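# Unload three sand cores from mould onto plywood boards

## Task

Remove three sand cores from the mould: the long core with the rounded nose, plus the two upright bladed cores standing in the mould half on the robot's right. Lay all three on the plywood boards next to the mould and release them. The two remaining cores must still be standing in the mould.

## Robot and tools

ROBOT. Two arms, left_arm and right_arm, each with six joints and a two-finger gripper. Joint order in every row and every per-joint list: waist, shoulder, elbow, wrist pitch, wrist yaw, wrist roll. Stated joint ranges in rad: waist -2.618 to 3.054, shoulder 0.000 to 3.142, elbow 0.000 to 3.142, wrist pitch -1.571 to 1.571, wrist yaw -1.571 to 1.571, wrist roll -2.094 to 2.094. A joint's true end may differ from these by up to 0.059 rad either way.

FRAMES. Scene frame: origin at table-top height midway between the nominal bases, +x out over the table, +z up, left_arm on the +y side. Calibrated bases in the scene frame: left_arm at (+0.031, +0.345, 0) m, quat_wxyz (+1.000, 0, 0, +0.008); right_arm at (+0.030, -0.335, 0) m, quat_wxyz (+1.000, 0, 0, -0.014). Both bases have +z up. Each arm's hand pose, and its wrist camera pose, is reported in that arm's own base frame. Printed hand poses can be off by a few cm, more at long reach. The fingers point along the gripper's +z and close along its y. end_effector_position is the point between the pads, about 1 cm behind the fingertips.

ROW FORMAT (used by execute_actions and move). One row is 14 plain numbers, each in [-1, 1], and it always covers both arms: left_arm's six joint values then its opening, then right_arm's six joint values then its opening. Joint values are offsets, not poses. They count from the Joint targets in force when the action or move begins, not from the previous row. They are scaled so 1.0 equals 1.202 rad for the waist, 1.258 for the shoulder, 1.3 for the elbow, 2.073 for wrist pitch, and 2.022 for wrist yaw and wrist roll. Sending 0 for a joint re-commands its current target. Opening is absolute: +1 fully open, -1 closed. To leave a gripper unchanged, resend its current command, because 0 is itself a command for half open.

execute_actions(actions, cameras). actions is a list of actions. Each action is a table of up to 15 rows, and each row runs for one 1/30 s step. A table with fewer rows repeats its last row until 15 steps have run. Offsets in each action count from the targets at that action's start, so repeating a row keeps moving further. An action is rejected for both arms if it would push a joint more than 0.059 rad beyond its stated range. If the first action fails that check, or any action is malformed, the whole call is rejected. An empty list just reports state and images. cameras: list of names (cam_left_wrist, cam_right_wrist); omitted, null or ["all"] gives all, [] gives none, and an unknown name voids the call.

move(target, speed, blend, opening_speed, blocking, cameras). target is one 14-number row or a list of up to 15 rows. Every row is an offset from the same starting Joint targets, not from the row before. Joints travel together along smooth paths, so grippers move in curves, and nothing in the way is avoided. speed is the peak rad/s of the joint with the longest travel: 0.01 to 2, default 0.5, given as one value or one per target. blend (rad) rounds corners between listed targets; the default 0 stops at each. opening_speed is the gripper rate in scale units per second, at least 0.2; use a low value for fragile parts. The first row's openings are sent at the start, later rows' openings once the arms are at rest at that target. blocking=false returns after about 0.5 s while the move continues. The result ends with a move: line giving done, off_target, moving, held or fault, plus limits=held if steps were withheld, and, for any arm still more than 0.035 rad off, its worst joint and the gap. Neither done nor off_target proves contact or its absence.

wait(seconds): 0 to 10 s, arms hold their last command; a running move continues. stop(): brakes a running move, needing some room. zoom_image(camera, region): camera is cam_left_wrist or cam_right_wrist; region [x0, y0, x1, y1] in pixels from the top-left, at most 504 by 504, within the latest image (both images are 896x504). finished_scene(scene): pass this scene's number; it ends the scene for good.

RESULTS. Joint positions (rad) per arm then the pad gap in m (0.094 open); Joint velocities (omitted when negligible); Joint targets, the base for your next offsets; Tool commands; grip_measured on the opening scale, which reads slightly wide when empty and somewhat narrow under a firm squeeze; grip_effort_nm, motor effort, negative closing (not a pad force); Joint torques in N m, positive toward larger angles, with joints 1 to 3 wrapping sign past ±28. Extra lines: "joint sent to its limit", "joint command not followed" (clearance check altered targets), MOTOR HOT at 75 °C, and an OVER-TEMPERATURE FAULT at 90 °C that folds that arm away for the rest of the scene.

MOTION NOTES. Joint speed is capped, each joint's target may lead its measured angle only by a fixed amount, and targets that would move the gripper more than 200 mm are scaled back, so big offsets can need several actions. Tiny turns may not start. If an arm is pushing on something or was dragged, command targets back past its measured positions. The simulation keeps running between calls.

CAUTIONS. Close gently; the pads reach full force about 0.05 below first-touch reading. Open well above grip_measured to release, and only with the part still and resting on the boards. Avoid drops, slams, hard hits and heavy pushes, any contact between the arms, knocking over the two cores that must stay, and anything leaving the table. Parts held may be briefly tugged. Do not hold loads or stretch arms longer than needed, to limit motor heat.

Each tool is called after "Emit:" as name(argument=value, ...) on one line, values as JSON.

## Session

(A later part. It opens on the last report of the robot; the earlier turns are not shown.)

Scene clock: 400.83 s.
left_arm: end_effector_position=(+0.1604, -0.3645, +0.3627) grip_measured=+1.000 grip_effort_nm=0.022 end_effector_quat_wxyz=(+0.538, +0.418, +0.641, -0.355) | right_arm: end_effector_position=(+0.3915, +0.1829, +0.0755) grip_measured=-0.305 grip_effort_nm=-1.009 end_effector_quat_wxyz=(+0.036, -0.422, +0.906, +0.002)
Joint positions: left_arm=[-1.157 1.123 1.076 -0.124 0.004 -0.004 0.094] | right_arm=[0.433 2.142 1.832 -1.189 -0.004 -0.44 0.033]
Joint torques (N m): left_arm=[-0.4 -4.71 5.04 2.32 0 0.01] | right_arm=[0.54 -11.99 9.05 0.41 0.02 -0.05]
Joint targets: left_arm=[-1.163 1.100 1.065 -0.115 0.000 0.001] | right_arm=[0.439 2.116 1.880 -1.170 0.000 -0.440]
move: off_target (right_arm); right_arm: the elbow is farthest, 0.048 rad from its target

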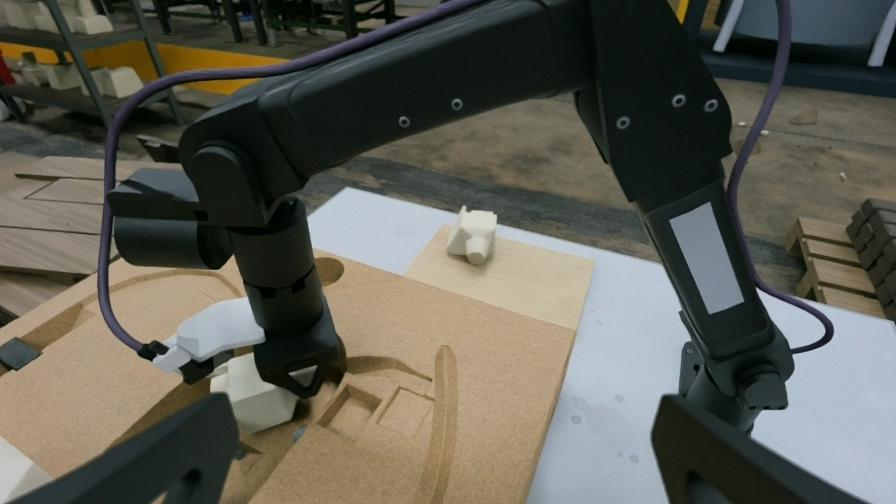

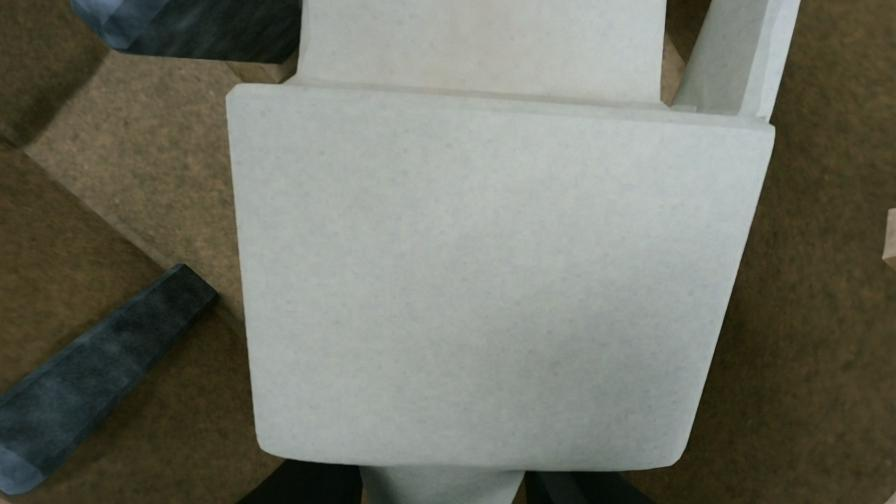

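Emit:
move(target=[0,0,0,0,0,0,1,0,0.001,0.2692,-0.1375,0,0,-0.85], speed=0.2)

Emit:
zoom_image(camera="cam_left_wrist", region=[100, 200, 400, 460])

Scene clock: 416.07 s.
left_arm: end_effector_position=(+0.1604, -0.3645, +0.3627) grip_measured=+1.000 grip_effort_nm=0.027 end_effector_quat_wxyz=(+0.538, +0.418, +0.641, -0.355) | right_arm: end_effector_position=(+0.4005, +0.1868, +0.1664) grip_measured=-0.305 grip_effort_nm=-1.004 end_effector_quat_wxyz=(+0.076, -0.422, +0.904, +0.001)
Joint positions: left_arm=[-1.157 1.123 1.076 -0.124 0.004 -0.004 0.094] | right_arm=[0.433 2.142 2.188 -1.466 -0.003 -0.44 0.033]
Joint torques (N m): left_arm=[-0.43 -4.78 5.08 2.32 -0.04 -0.01] | right_arm=[0.55 -11.78 8.47 0.42 0.01 -0.05]
Joint targets: left_arm=[-1.163 1.100 1.065 -0.115 0.000 0.001] | right_arm=[0.439 2.117 2.230 -1.455 0.000 -0.440]
move: off_target (right_arm); right_arm: the elbow is farthest, 0.042 rad from its target

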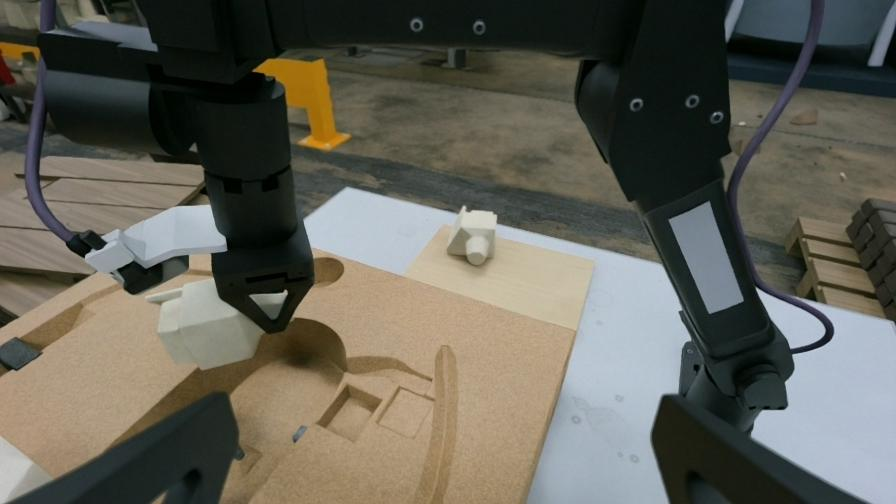

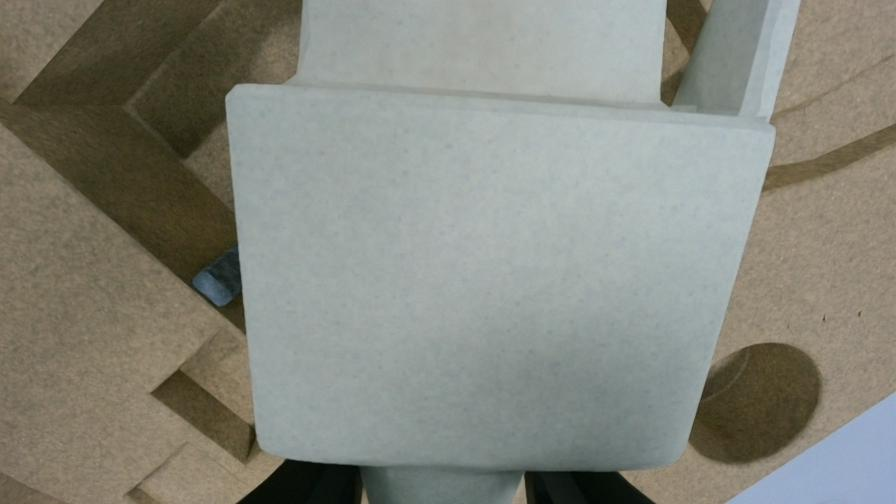

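Scaled by 1.680.

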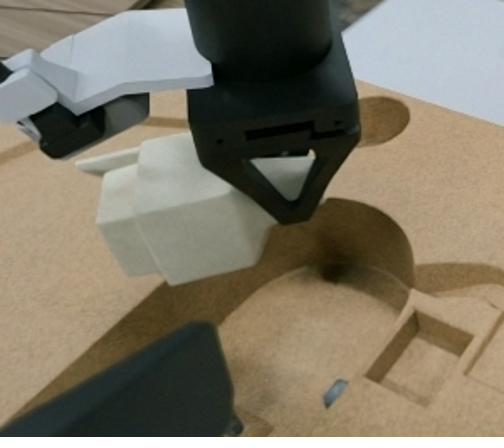

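Emit:
move(target=[[0,0,0,0,0,0,1,-0.282,-0.3076,-0.3077,0.0555,0,0.366,-0.85],[0,0,0,0,0,0,1,-0.6023,-0.57,-0.6808,0.0579,0,0.8506,-0.85]], speed=0.5, blend=0.1)

Emit:
zoom_image(camera="cam_left_wrist", region=[380, 120, 640, 350])

Scene clock: 427.37 s.
left_arm: end_effector_position=(+0.1604, -0.3645, +0.3627) grip_measured=+1.000 grip_effort_nm=0.032 end_effector_quat_wxyz=(+0.538, +0.418, +0.641, -0.355) | right_arm: end_effector_position=(+0.2548, -0.0699, +0.1721) grip_measured=-0.306 grip_effort_nm=-1.004 end_effector_quat_wxyz=(+0.053, +0.700, +0.712, +0.035)
Joint positions: left_arm=[-1.157 1.123 1.076 -0.124 0.004 -0.004 0.094] | right_arm=[-0.279 1.434 1.346 -1.358 -0.011 1.275 0.033]
Joint torques (N m): left_arm=[-0.5 -4.68 5.07 2.3 -0.06 -0.01] | right_arm=[-0.47 -7.09 5.14 0.51 0.09 0]
Joint targets: left_arm=[-1.163 1.100 1.065 -0.115 0.000 0.001] | right_arm=[-0.285 1.400 1.345 -1.335 0.000 1.280]
move: done

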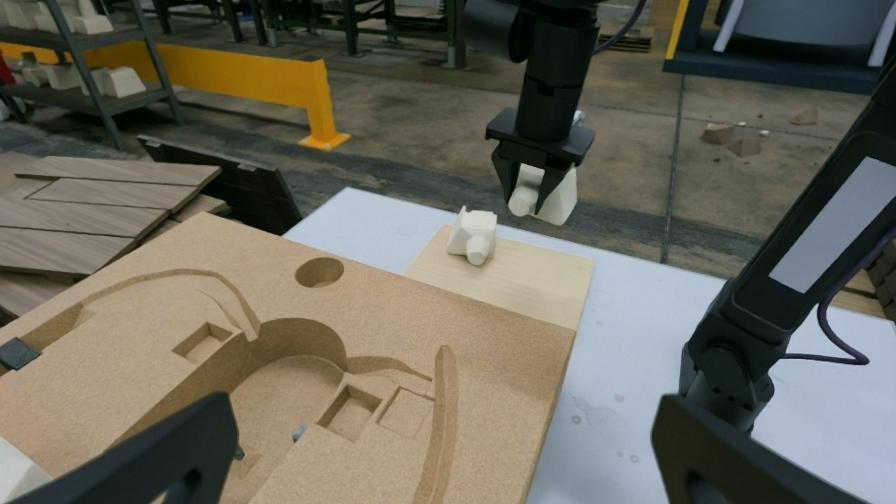

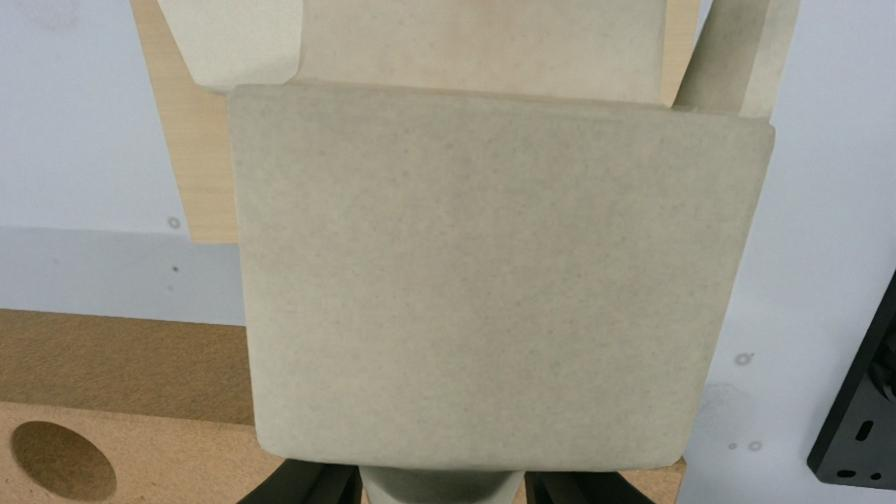

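Scaled by 1.938.

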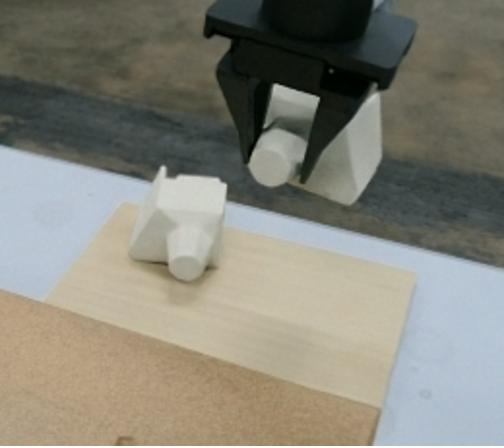

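Emit:
move(target=[0,0,0,0,0,0,1,0,0.0175,-0.2777,0.1616,0,0,-0.85], speed=0.25)

Emit:
zoom_image(camera="cam_left_wrist", region=[380, 120, 640, 350])

Scene clock: 436.00 s.
left_arm: end_effector_position=(+0.1604, -0.3645, +0.3627) grip_measured=+1.000 grip_effort_nm=0.022 end_effector_quat_wxyz=(+0.538, +0.418, +0.641, -0.355) | right_arm: end_effector_position=(+0.2462, -0.0673, +0.0809) grip_measured=-0.306 grip_effort_nm=-1.004 end_effector_quat_wxyz=(+0.042, +0.700, +0.712, +0.030)
Joint positions: left_arm=[-1.157 1.123 1.076 -0.124 0.004 -0.004 0.094] | right_arm=[-0.279 1.431 0.984 -1.021 -0.012 1.276 0.033]
Joint torques (N m): left_arm=[-0.42 -4.77 5.05 2.31 -0.03 -0.01] | right_arm=[-0.49 -5.03 5.2 0.45 0.1 0]
Joint targets: left_arm=[-1.163 1.100 1.065 -0.115 0.000 0.001] | right_arm=[-0.285 1.422 0.984 -1.000 0.000 1.280]
move: done

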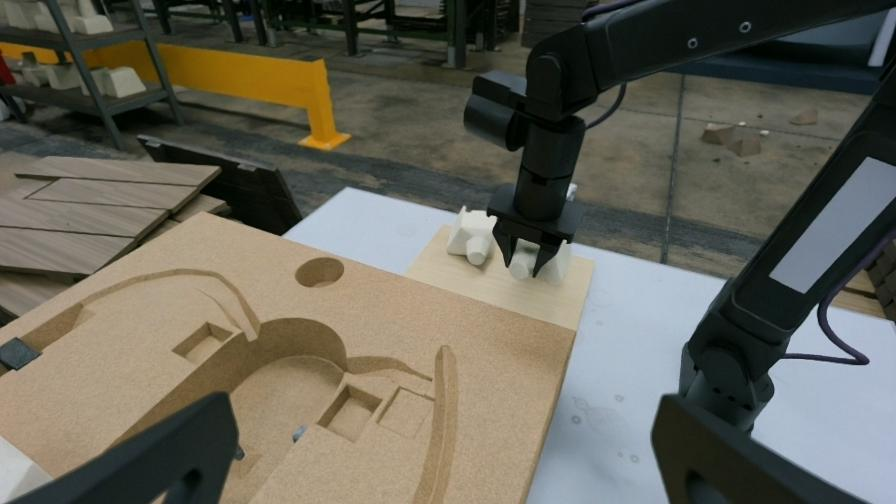

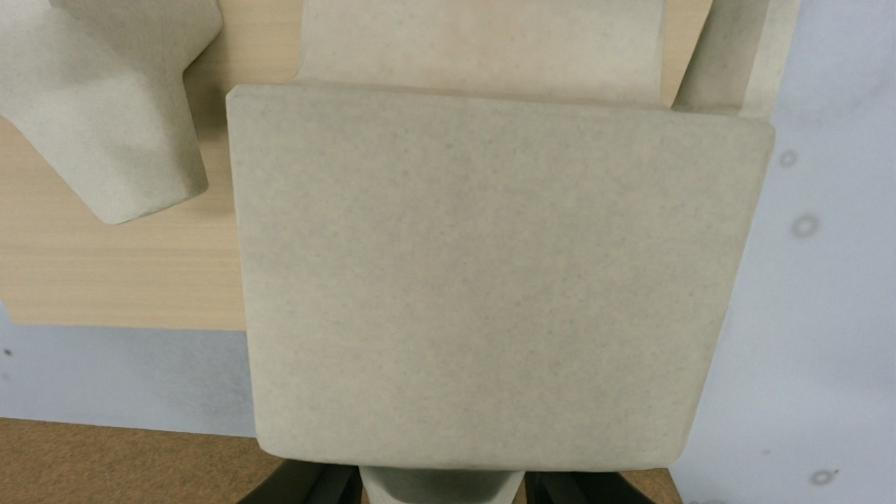

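Scaled by 1.938.

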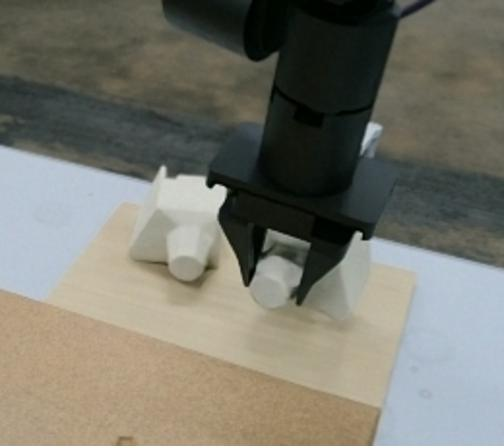

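Emit:
move(target=[0,0,0,0,0,0,1,0,0.0045,-0.0262,0.009,0,0,-0.85], speed=0.12, cameras=[])

Emit:
move(target=[0,0,0,0,0,0,1,0,0.005,-0.012,0.01,0,0,-0.85], speed=0.1)

Emit:
zoom_image(camera="cam_left_wrist", region=[440, 180, 600, 320])

Scene clock: 446.07 s.
left_arm: end_effector_position=(+0.1604, -0.3645, +0.3627) grip_measured=+1.000 grip_effort_nm=0.027 end_effector_quat_wxyz=(+0.538, +0.418, +0.641, -0.355) | right_arm: end_effector_position=(+0.2415, -0.0660, +0.0727) grip_measured=-0.306 grip_effort_nm=-1.004 end_effector_quat_wxyz=(+0.036, +0.701, +0.712, +0.027)
Joint positions: left_arm=[-1.157 1.123 1.076 -0.124 0.004 -0.004 0.094] | right_arm=[-0.279 1.431 0.952 -1.001 -0.012 1.276 0.033]
Joint torques (N m): left_arm=[-0.42 -4.7 5.09 2.29 -0.04 0] | right_arm=[-0.47 -4.53 5.03 0.43 0.09 0]
Joint targets: left_arm=[-1.163 1.100 1.065 -0.115 0.000 0.001] | right_arm=[-0.285 1.428 0.950 -0.981 0.000 1.280]
move: done

Scene clock: 446.97 s.
left_arm: end_effector_position=(+0.1604, -0.3645, +0.3627) grip_measured=+1.000 grip_effort_nm=0.027 end_effector_quat_wxyz=(+0.538, +0.418, +0.641, -0.355) | right_arm: end_effector_position=(+0.2418, -0.0661, +0.0691) grip_measured=-0.306 grip_effort_nm=-1.004 end_effector_quat_wxyz=(+0.039, +0.701, +0.712, +0.028)
Joint positions: left_arm=[-1.157 1.123 1.076 -0.124 0.004 -0.004 0.094] | right_arm=[-0.279 1.431 0.936 -0.981 -0.012 1.276 0.033]
Joint torques (N m): left_arm=[-0.42 -4.75 5.05 2.32 -0.03 0] | right_arm=[-0.47 -4.04 4.96 0.42 0.1 0.01]
Joint targets: left_arm=[-1.163 1.100 1.065 -0.115 0.000 0.001] | right_arm=[-0.285 1.434 0.934 -0.960 0.000 1.280]
move: done

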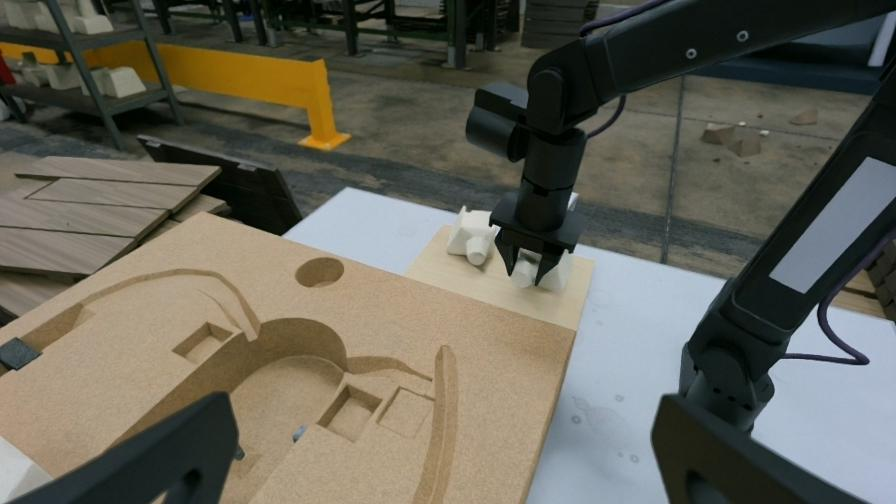

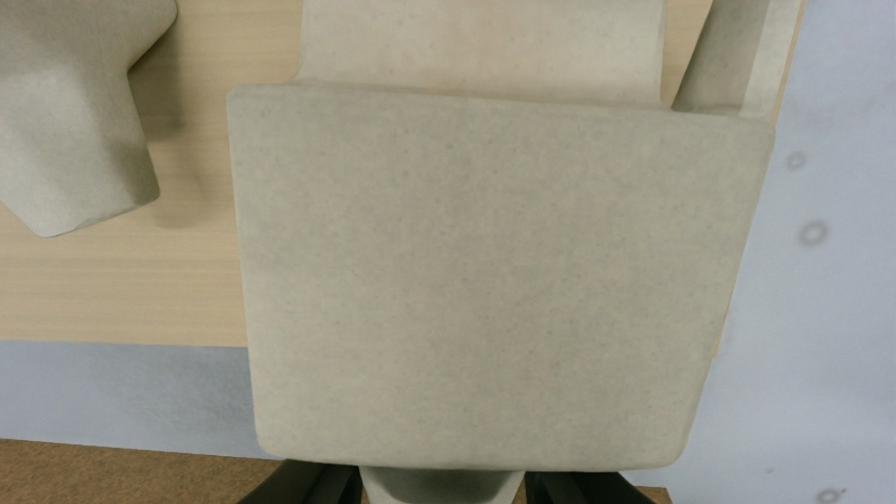

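Scaled by 3.150.

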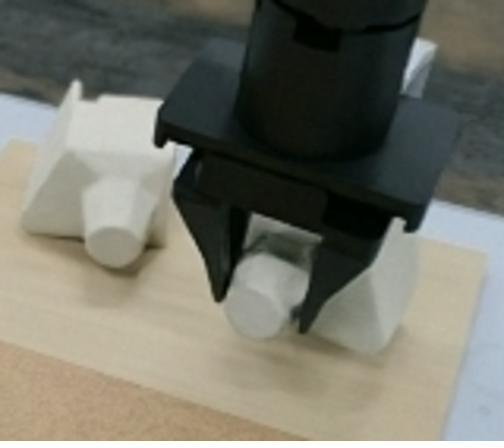

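Emit:
move(target=[0,0,0,0,0,0,1,0,0.003,-0.02,0.0115,0,0,-0.85], speed=0.1, cameras=[])

Emit:
move(target=[0,0,0,0,0,0,1,0,0.002,-0.012,0.0075,0,0,-0.85], speed=0.1, cameras=[])

Emit:
move(target=[0,0,0,0,0,0,1,0,0.002,-0.012,0.0075,0,0,-0.85], speed=0.1)

Emit:
zoom_image(camera="cam_left_wrist", region=[440, 180, 600, 320])

Scene clock: 452.17 s.
left_arm: end_effector_position=(+0.1604, -0.3645, +0.3627) grip_measured=+1.000 grip_effort_nm=0.032 end_effector_quat_wxyz=(+0.538, +0.418, +0.641, -0.355) | right_arm: end_effector_position=(+0.2395, -0.0654, +0.0613) grip_measured=-0.306 grip_effort_nm=-1.009 end_effector_quat_wxyz=(+0.035, +0.701, +0.712, +0.026)
Joint positions: left_arm=[-1.157 1.123 1.076 -0.124 0.004 -0.004 0.094] | right_arm=[-0.279 1.438 0.91 -0.956 -0.012 1.276 0.033]
Joint torques (N m): left_arm=[-0.35 -4.82 5.03 2.33 -0.02 0.01] | right_arm=[-0.46 -4.25 4.9 0.43 0.1 0]
Joint targets: left_arm=[-1.163 1.100 1.065 -0.115 0.000 0.001] | right_arm=[-0.285 1.438 0.908 -0.936 0.000 1.280]
move: done

Scene clock: 453.03 s.
left_arm: end_effector_position=(+0.1604, -0.3645, +0.3627) grip_measured=+1.000 grip_effort_nm=0.027 end_effector_quat_wxyz=(+0.538, +0.418, +0.641, -0.355) | right_arm: end_effector_position=(+0.2384, -0.0651, +0.0576) grip_measured=-0.306 grip_effort_nm=-1.004 end_effector_quat_wxyz=(+0.035, +0.701, +0.712, +0.026)
Joint positions: left_arm=[-1.157 1.123 1.076 -0.124 0.004 -0.004 0.094] | right_arm=[-0.279 1.438 0.895 -0.941 -0.012 1.276 0.033]
Joint torques (N m): left_arm=[-0.42 -4.71 5.05 2.31 -0.04 -0.01] | right_arm=[-0.49 -4.04 4.9 0.43 0.1 0]
Joint targets: left_arm=[-1.163 1.100 1.065 -0.115 0.000 0.001] | right_arm=[-0.285 1.440 0.893 -0.921 0.000 1.280]
move: done

Scene clock: 453.90 s.
left_arm: end_effector_position=(+0.1604, -0.3645, +0.3627) grip_measured=+1.000 grip_effort_nm=0.027 end_effector_quat_wxyz=(+0.538, +0.418, +0.641, -0.355) | right_arm: end_effector_position=(+0.2369, -0.0647, +0.0526) grip_measured=-0.306 grip_effort_nm=-1.004 end_effector_quat_wxyz=(+0.033, +0.701, +0.712, +0.025)
Joint positions: left_arm=[-1.157 1.123 1.076 -0.124 0.004 -0.004 0.094] | right_arm=[-0.279 1.443 0.879 -0.925 -0.012 1.276 0.033]
Joint torques (N m): left_arm=[-0.43 -4.75 5.04 2.31 -0.01 -0.02] | right_arm=[-0.5 -4.22 4.85 0.42 0.09 0]
Joint targets: left_arm=[-1.163 1.100 1.065 -0.115 0.000 0.001] | right_arm=[-0.285 1.443 0.877 -0.905 0.000 1.280]
move: done

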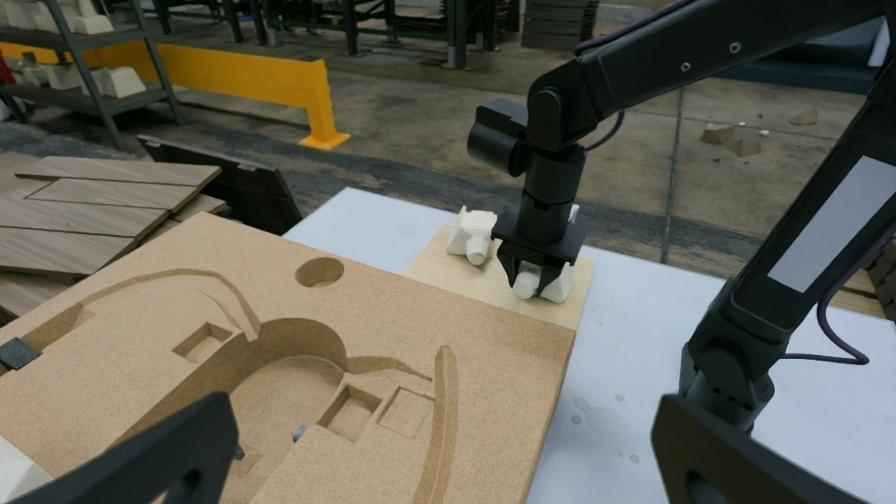

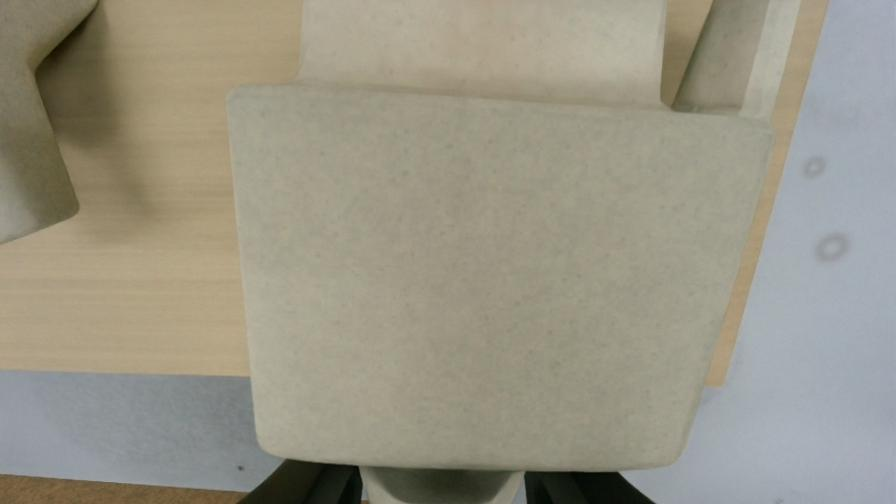

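Scaled by 3.150.

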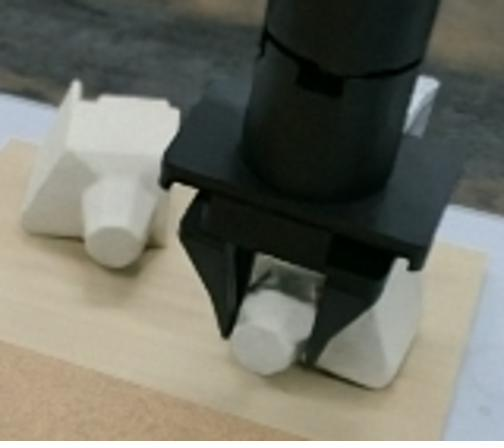

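Emit:
move(target=[0,0,0,0,0,0,1,0,0.002,-0.011,0.007,0,0,-0.85], speed=0.08, cameras=[])

Emit:
move(target=[0,0,0,0,0,0,1,0,0.002,-0.011,0.007,0,0,-0.85], speed=0.08)

Emit:
zoom_image(camera="cam_left_wrist", region=[440, 180, 600, 320])

Scene clock: 458.33 s.
left_arm: end_effector_position=(+0.1604, -0.3645, +0.3627) grip_measured=+1.000 grip_effort_nm=0.027 end_effector_quat_wxyz=(+0.538, +0.418, +0.641, -0.355) | right_arm: end_effector_position=(+0.2355, -0.0643, +0.0497) grip_measured=-0.306 grip_effort_nm=-1.009 end_effector_quat_wxyz=(+0.032, +0.701, +0.712, +0.024)
Joint positions: left_arm=[-1.157 1.123 1.076 -0.124 0.004 -0.004 0.094] | right_arm=[-0.279 1.443 0.867 -0.915 -0.012 1.276 0.033]
Joint torques (N m): left_arm=[-0.34 -4.77 5.07 2.29 -0.02 0] | right_arm=[-0.49 -4.01 4.72 0.48 0.09 0]
Joint targets: left_arm=[-1.163 1.100 1.065 -0.115 0.000 0.001] | right_arm=[-0.285 1.445 0.863 -0.891 0.000 1.280]
move: done

Scene clock: 459.03 s.
left_arm: end_effector_position=(+0.1604, -0.3645, +0.3627) grip_measured=+1.000 grip_effort_nm=0.032 end_effector_quat_wxyz=(+0.538, +0.418, +0.641, -0.355) | right_arm: end_effector_position=(+0.2346, -0.0642, +0.0479) grip_measured=-0.306 grip_effort_nm=-0.999 end_effector_quat_wxyz=(+0.032, +0.701, +0.712, +0.024)
Joint positions: left_arm=[-1.157 1.123 1.076 -0.124 0.004 -0.004 0.094] | right_arm=[-0.279 1.443 0.86 -0.909 -0.011 1.277 0.033]
Joint torques (N m): left_arm=[-0.38 -4.71 5.11 2.32 -0.04 0] | right_arm=[-0.47 -3.84 4.18 0.55 0.09 -0.02]
Joint targets: left_arm=[-1.163 1.100 1.065 -0.115 0.000 0.001] | right_arm=[-0.285 1.448 0.849 -0.876 0.000 1.280]
move: done

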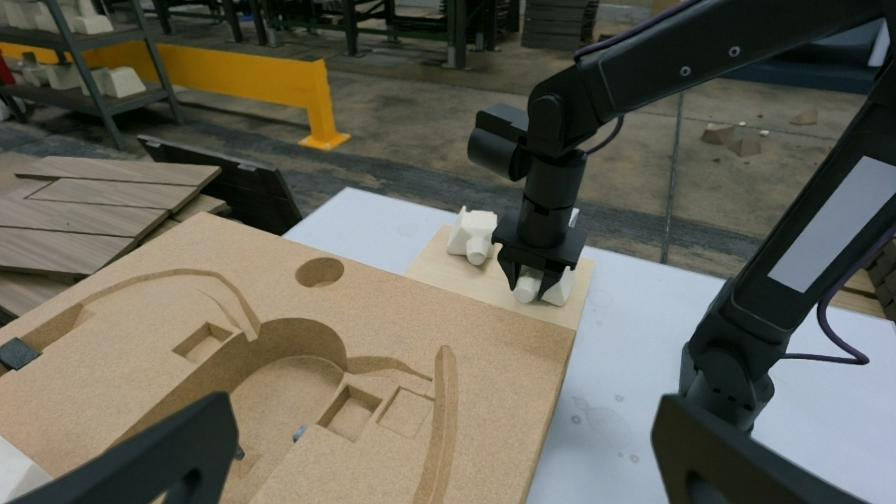

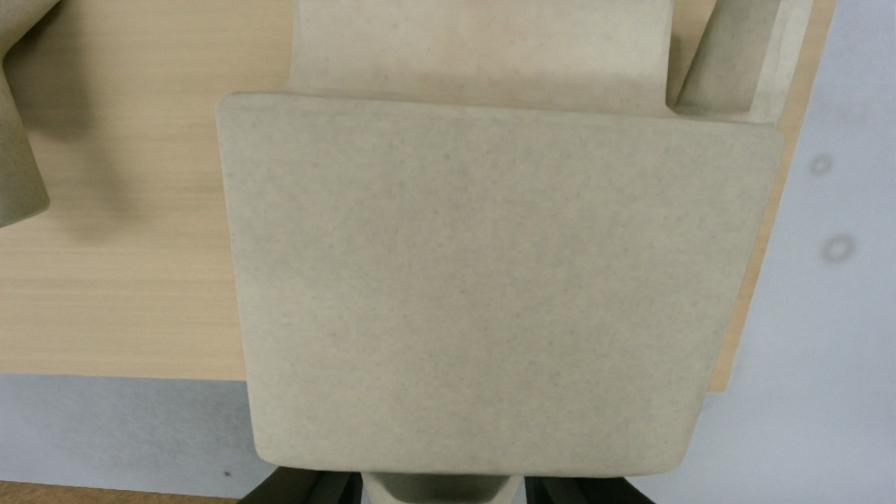

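Scaled by 3.150.

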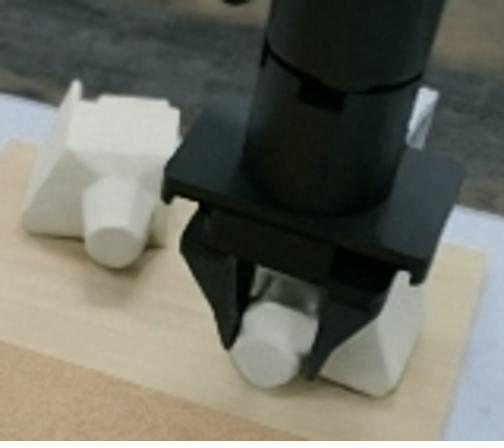

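Emit:
move(target=[0,0,0,0,0,0,1,0,0.002,-0.008,0.003,0,0,-0.85], speed=0.08, cameras=[])

Emit:
move(target=[0,0,0,0,0,0,1,0,0,0,0,0,0,-0.1], opening_speed=0.35)

Emit:
zoom_image(camera="cam_left_wrist", region=[440, 180, 600, 320])

Scene clock: 462.40 s.
left_arm: end_effector_position=(+0.1604, -0.3645, +0.3627) grip_measured=+1.000 grip_effort_nm=0.032 end_effector_quat_wxyz=(+0.538, +0.418, +0.641, -0.355) | right_arm: end_effector_position=(+0.2345, -0.0642, +0.0473) grip_measured=-0.306 grip_effort_nm=-1.004 end_effector_quat_wxyz=(+0.032, +0.702, +0.711, +0.024)
Joint positions: left_arm=[-1.157 1.123 1.076 -0.124 0.004 -0.004 0.094] | right_arm=[-0.279 1.443 0.857 -0.906 -0.011 1.281 0.033]
Joint torques (N m): left_arm=[-0.46 -4.82 5.04 2.28 -0.02 0.01] | right_arm=[-0.47 -3.63 3.62 0.59 0.08 -0.03]
Joint targets: left_arm=[-1.163 1.100 1.065 -0.115 0.000 0.001] | right_arm=[-0.285 1.450 0.838 -0.870 0.000 1.280]
move: off_target (right_arm); right_arm: the wrist pitch is farthest, 0.036 rad from its target

Scene clock: 464.77 s.
left_arm: end_effector_position=(+0.1604, -0.3645, +0.3627) grip_measured=+1.000 grip_effort_nm=0.032 end_effector_quat_wxyz=(+0.538, +0.418, +0.641, -0.355) | right_arm: end_effector_position=(+0.2374, -0.0647, +0.0457) grip_measured=-0.103 grip_effort_nm=0.183 end_effector_quat_wxyz=(+0.038, +0.702, +0.710, +0.028)
Joint positions: left_arm=[-1.157 1.123 1.076 -0.124 0.004 -0.004 0.094] | right_arm=[-0.279 1.443 0.849 -0.883 -0.012 1.281 0.042]
Joint torques (N m): left_arm=[-0.36 -4.7 5.07 2.28 -0.04 0] | right_arm=[-0.46 -3.64 4.21 0.4 0.1 -0.05]
Joint targets: left_arm=[-1.163 1.100 1.065 -0.115 0.000 0.001] | right_arm=[-0.285 1.450 0.838 -0.870 0.000 1.280]
move: done

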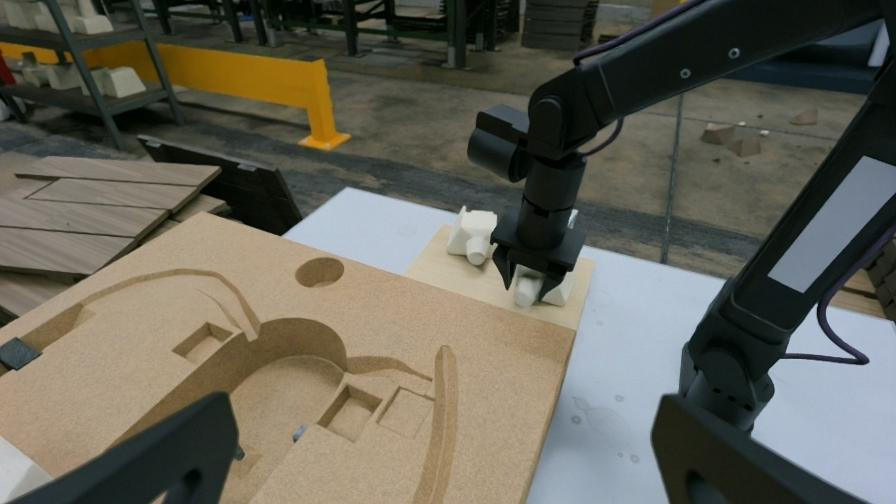

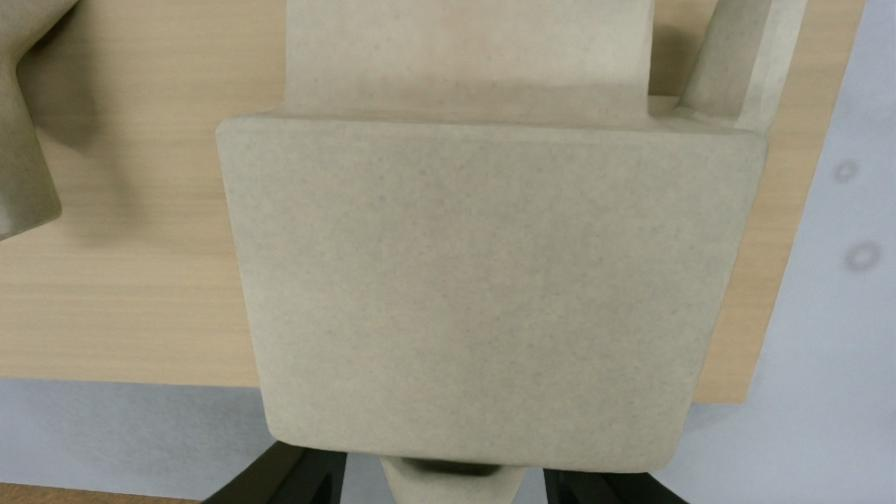

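Scaled by 3.150.

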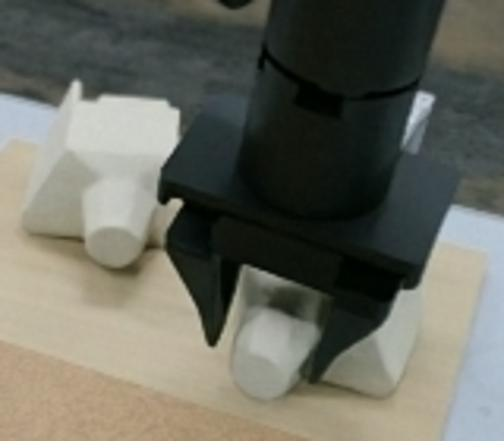

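Emit:
move(target=[[0,0,0,0,0,0,1,-0.001,0,0,0,0,0,0.25],[0,0,0,0,0,0,1,-0.001,-0.041,0.081,-0.072,0,0,0.25],[0,0,0,0,0,0,1,0,-0.06,0.38,-0.23,0,0,0.25]], speed=[0.1,0.12,0.4], blend=0.02)

Emit:
zoom_image(camera="cam_left_wrist", region=[400, 160, 620, 350])

Scene clock: 474.83 s.
left_arm: end_effector_position=(+0.1604, -0.3645, +0.3627) grip_measured=+1.000 grip_effort_nm=0.022 end_effector_quat_wxyz=(+0.538, +0.418, +0.641, -0.355) | right_arm: end_effector_position=(+0.2515, -0.0687, +0.1720) grip_measured=+0.247 grip_effort_nm=0.178 end_effector_quat_wxyz=(+0.066, +0.701, +0.709, +0.043)
Joint positions: left_arm=[-1.157 1.123 1.076 -0.124 0.004 -0.004 0.094] | right_arm=[-0.279 1.392 1.307 -1.33 -0.012 1.281 0.059]
Joint torques (N m): left_arm=[-0.39 -4.72 5.12 2.31 -0.02 0] | right_arm=[-0.47 -5.41 7.28 0.22 0.11 -0.06]
Joint targets: left_arm=[-1.163 1.100 1.065 -0.115 0.000 0.001] | right_arm=[-0.285 1.375 1.332 -1.347 -0.001 1.280]
move: done; blend cut to 0 rad at target 1

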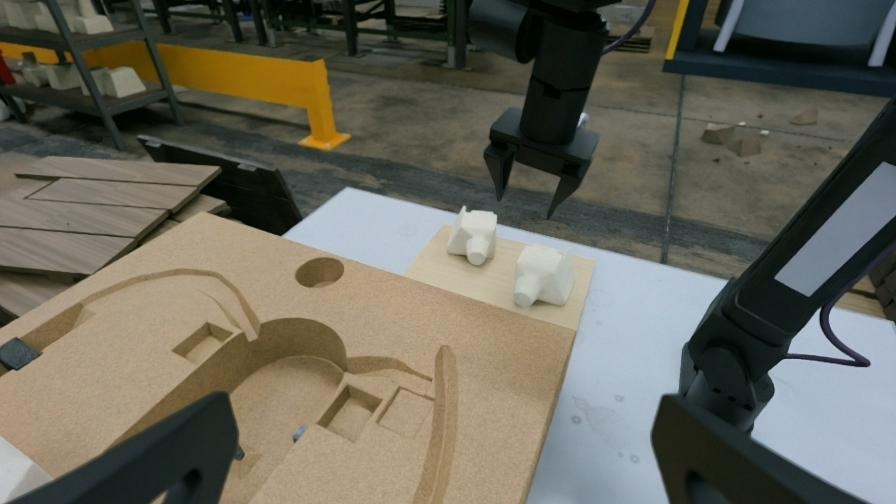

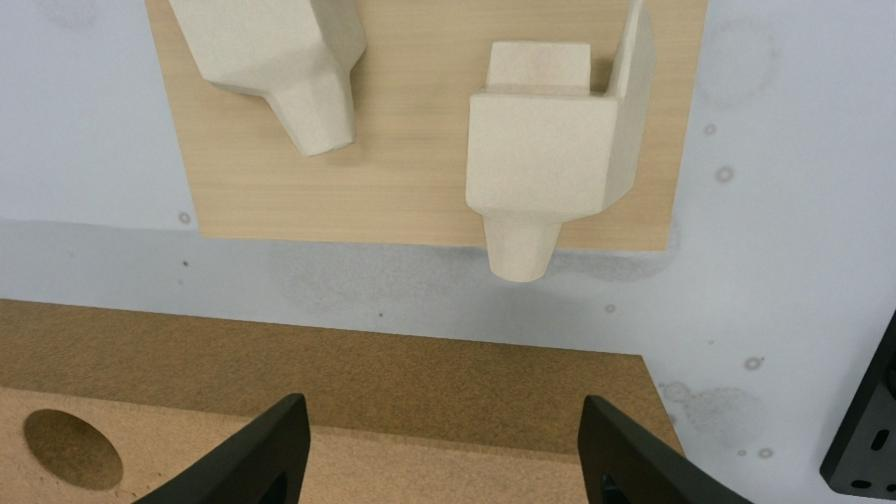

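Scaled by 2.291.

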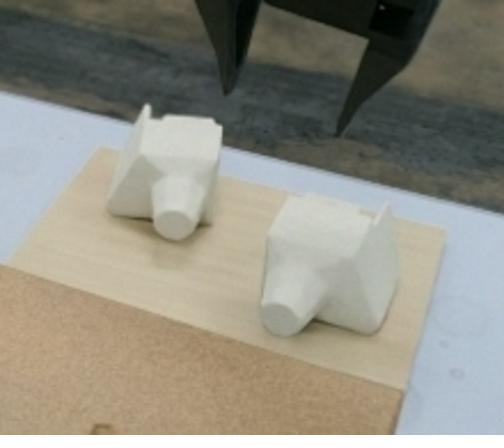

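Emit:
move(target=[[0.6073,0.415,0.2077,-0.0444,0.1657,0.0885,1,0,0,0.1,0,0,0,0.25],[0.6073,0.415,0.2077,-0.0444,0.1657,0.0885,1,0.861,-0.3776,-0.3585,0.739,0,-0.633,0.25]], speed=[0.7,0.7], blend=0.05)

Scene clock: 494.77 s.
left_arm: end_effector_position=(+0.4243, -0.2552, +0.2496) grip_measured=+1.000 grip_effort_nm=0.027 end_effector_quat_wxyz=(+0.479, +0.330, +0.788, -0.201) | right_arm: end_effector_position=(+0.2576, +0.2399, +0.4120) grip_measured=+0.247 grip_effort_nm=0.173 end_effector_quat_wxyz=(+0.699, -0.240, +0.614, +0.278)
Joint positions: left_arm=[-0.429 1.613 1.307 -0.202 0.323 0.174 0.094] | right_arm=[0.743 0.913 0.879 0.165 -0.007 0.008 0.059]
Joint torques (N m): left_arm=[-0.27 -6.41 8.2 1.99 0.27 0.01] | right_arm=[0.62 -2.44 5.23 1.66 0.06 -0.13]
Joint targets: left_arm=[-0.433 1.622 1.335 -0.207 0.335 0.180] | right_arm=[0.750 0.900 0.866 0.185 0.000 0.000]
move: done

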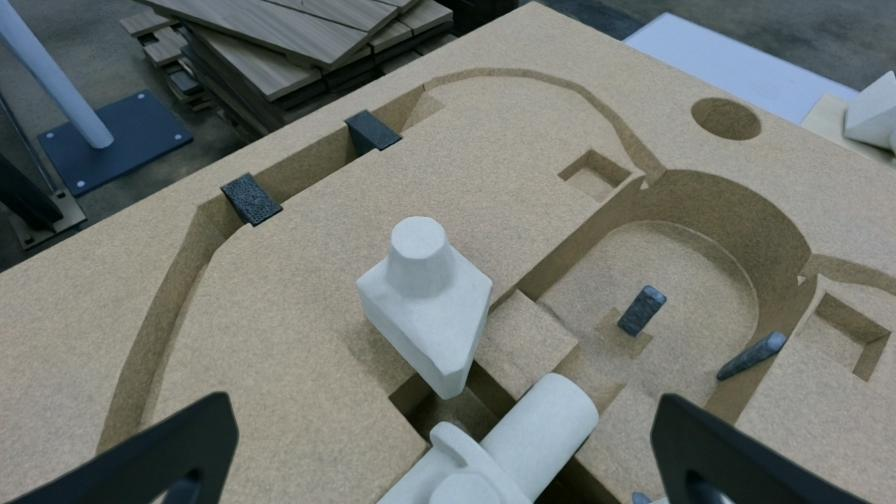

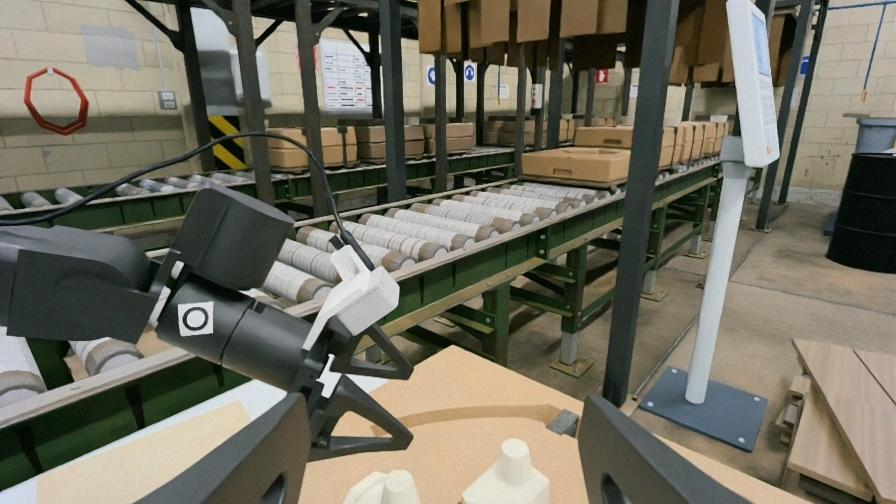

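Emit:
move(target=[-0.0133,0.0779,-0.2531,0.193,0,0,1,0,0,0,0,0,0,0.25], speed=0.25)

Emit:
zoom_image(camera="cam_right_wrist", region=[280, 330, 480, 504])

Scene clock: 506.73 s.
left_arm: end_effector_position=(+0.4208, -0.2602, +0.1545) grip_measured=+1.000 grip_effort_nm=0.037 end_effector_quat_wxyz=(+0.478, +0.335, +0.786, -0.204) | right_arm: end_effector_position=(+0.2576, +0.2398, +0.4125) grip_measured=+0.247 grip_effort_nm=0.168 end_effector_quat_wxyz=(+0.700, -0.239, +0.613, +0.278)
Joint positions: left_arm=[-0.441 1.705 1.014 0.184 0.323 0.174 0.094] | right_arm=[0.743 0.913 0.879 0.167 -0.007 0.006 0.059]
Joint torques (N m): left_arm=[-0.51 -6.22 4.72 2.12 0.28 0.01] | right_arm=[0.61 -2.45 5.24 1.65 0.06 -0.11]
Joint targets: left_arm=[-0.449 1.720 1.006 0.193 0.335 0.180] | right_arm=[0.750 0.900 0.866 0.185 0.000 0.000]
move: done

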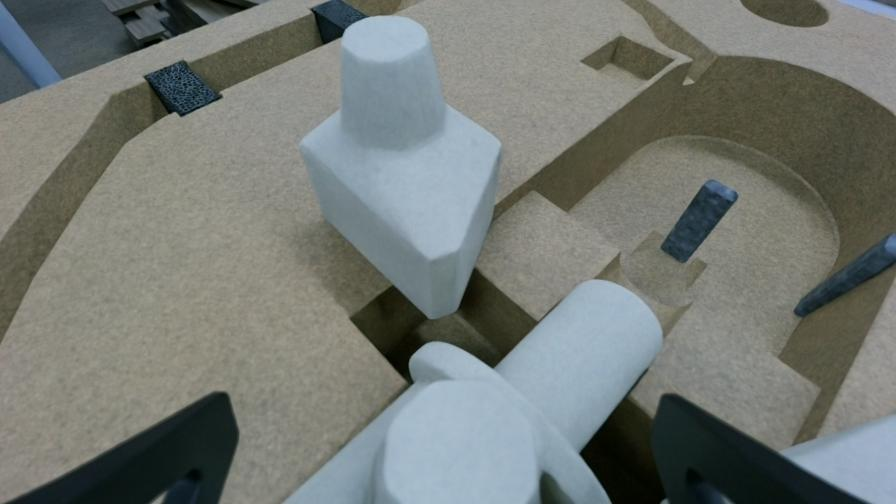

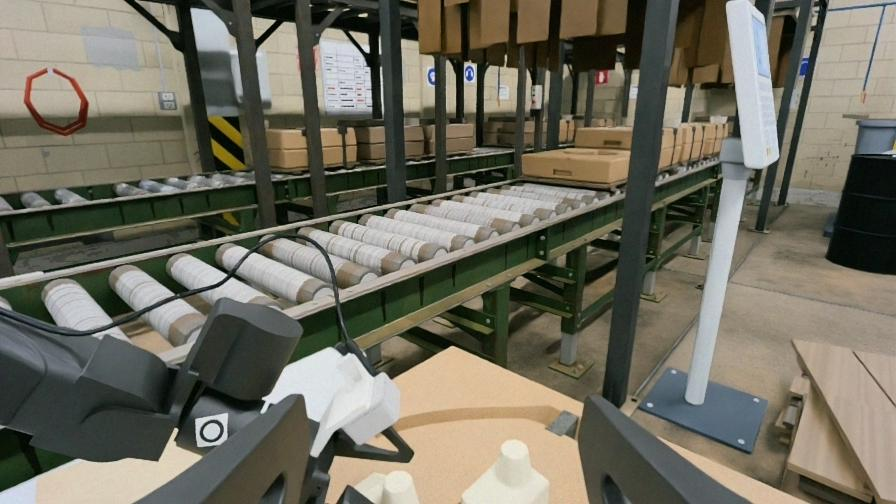

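Scaled by 2.520.

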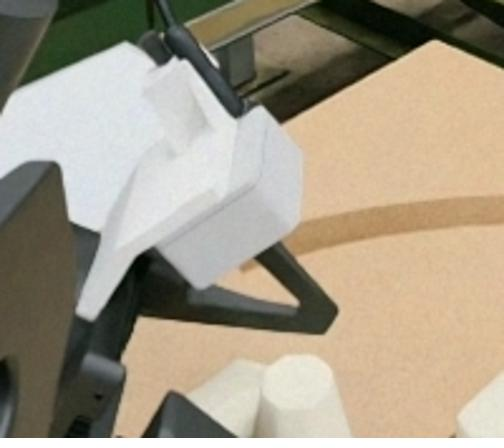

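Emit:
move(target=[-0.0065,0.001,-0.003,0.002,0,0,1,0,0,0,0,0,0,0.25], speed=0.2, cameras=[])

Emit:
move(target=[0,0,0,0,0,0,0.1,0,0,0,0,0,0,0.25], opening_speed=0.6, cameras=["cam_left_wrist"])

Scene clock: 509.53 s.
left_arm: end_effector_position=(+0.4192, -0.2637, +0.1554) grip_measured=+1.000 grip_effort_nm=0.027 end_effector_quat_wxyz=(+0.479, +0.338, +0.783, -0.206) | right_arm: end_effector_position=(+0.2576, +0.2398, +0.4125) grip_measured=+0.247 grip_effort_nm=0.173 end_effector_quat_wxyz=(+0.700, -0.239, +0.613, +0.278)
Joint positions: left_arm=[-0.449 1.705 1.014 0.188 0.323 0.174 0.094] | right_arm=[0.743 0.913 0.879 0.167 -0.007 0.006 0.059]
Joint torques (N m): left_arm=[-0.5 -6.24 4.4 2.13 0.25 0.01] | right_arm=[0.64 -2.48 5.29 1.65 0.05 -0.11]
Joint targets: left_arm=[-0.457 1.721 1.002 0.197 0.335 0.180] | right_arm=[0.750 0.900 0.866 0.185 0.000 0.000]
move: done

Scene clock: 511.27 s.
left_arm: end_effector_position=(+0.4193, -0.2638, +0.1556) grip_measured=+0.102 grip_effort_nm=-0.066 end_effector_quat_wxyz=(+0.479, +0.338, +0.783, -0.206) | right_arm: end_effector_position=(+0.2575, +0.2398, +0.4125) grip_measured=+0.247 grip_effort_nm=0.178 end_effector_quat_wxyz=(+0.700, -0.239, +0.613, +0.278)
Joint positions: left_arm=[-0.449 1.705 1.014 0.189 0.323 0.174 0.052] | right_arm=[0.743 0.913 0.879 0.168 -0.007 0.006 0.059]
Joint torques (N m): left_arm=[-0.54 -6.16 4.34 2.12 0.26 0.02] | right_arm=[0.64 -2.47 5.26 1.64 0.06 -0.11]
Joint targets: left_arm=[-0.457 1.721 1.002 0.197 0.335 0.180] | right_arm=[0.750 0.900 0.866 0.185 0.000 0.000]
move: done
Images, in order: cam_left_wrist.

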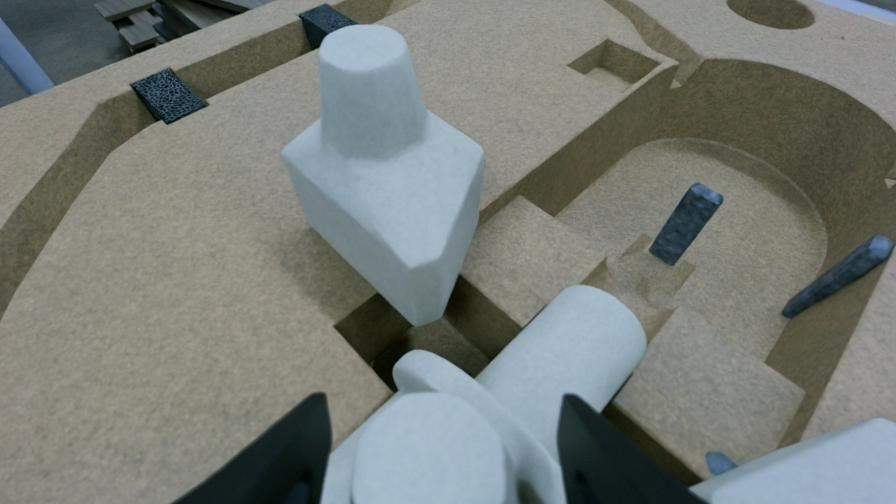

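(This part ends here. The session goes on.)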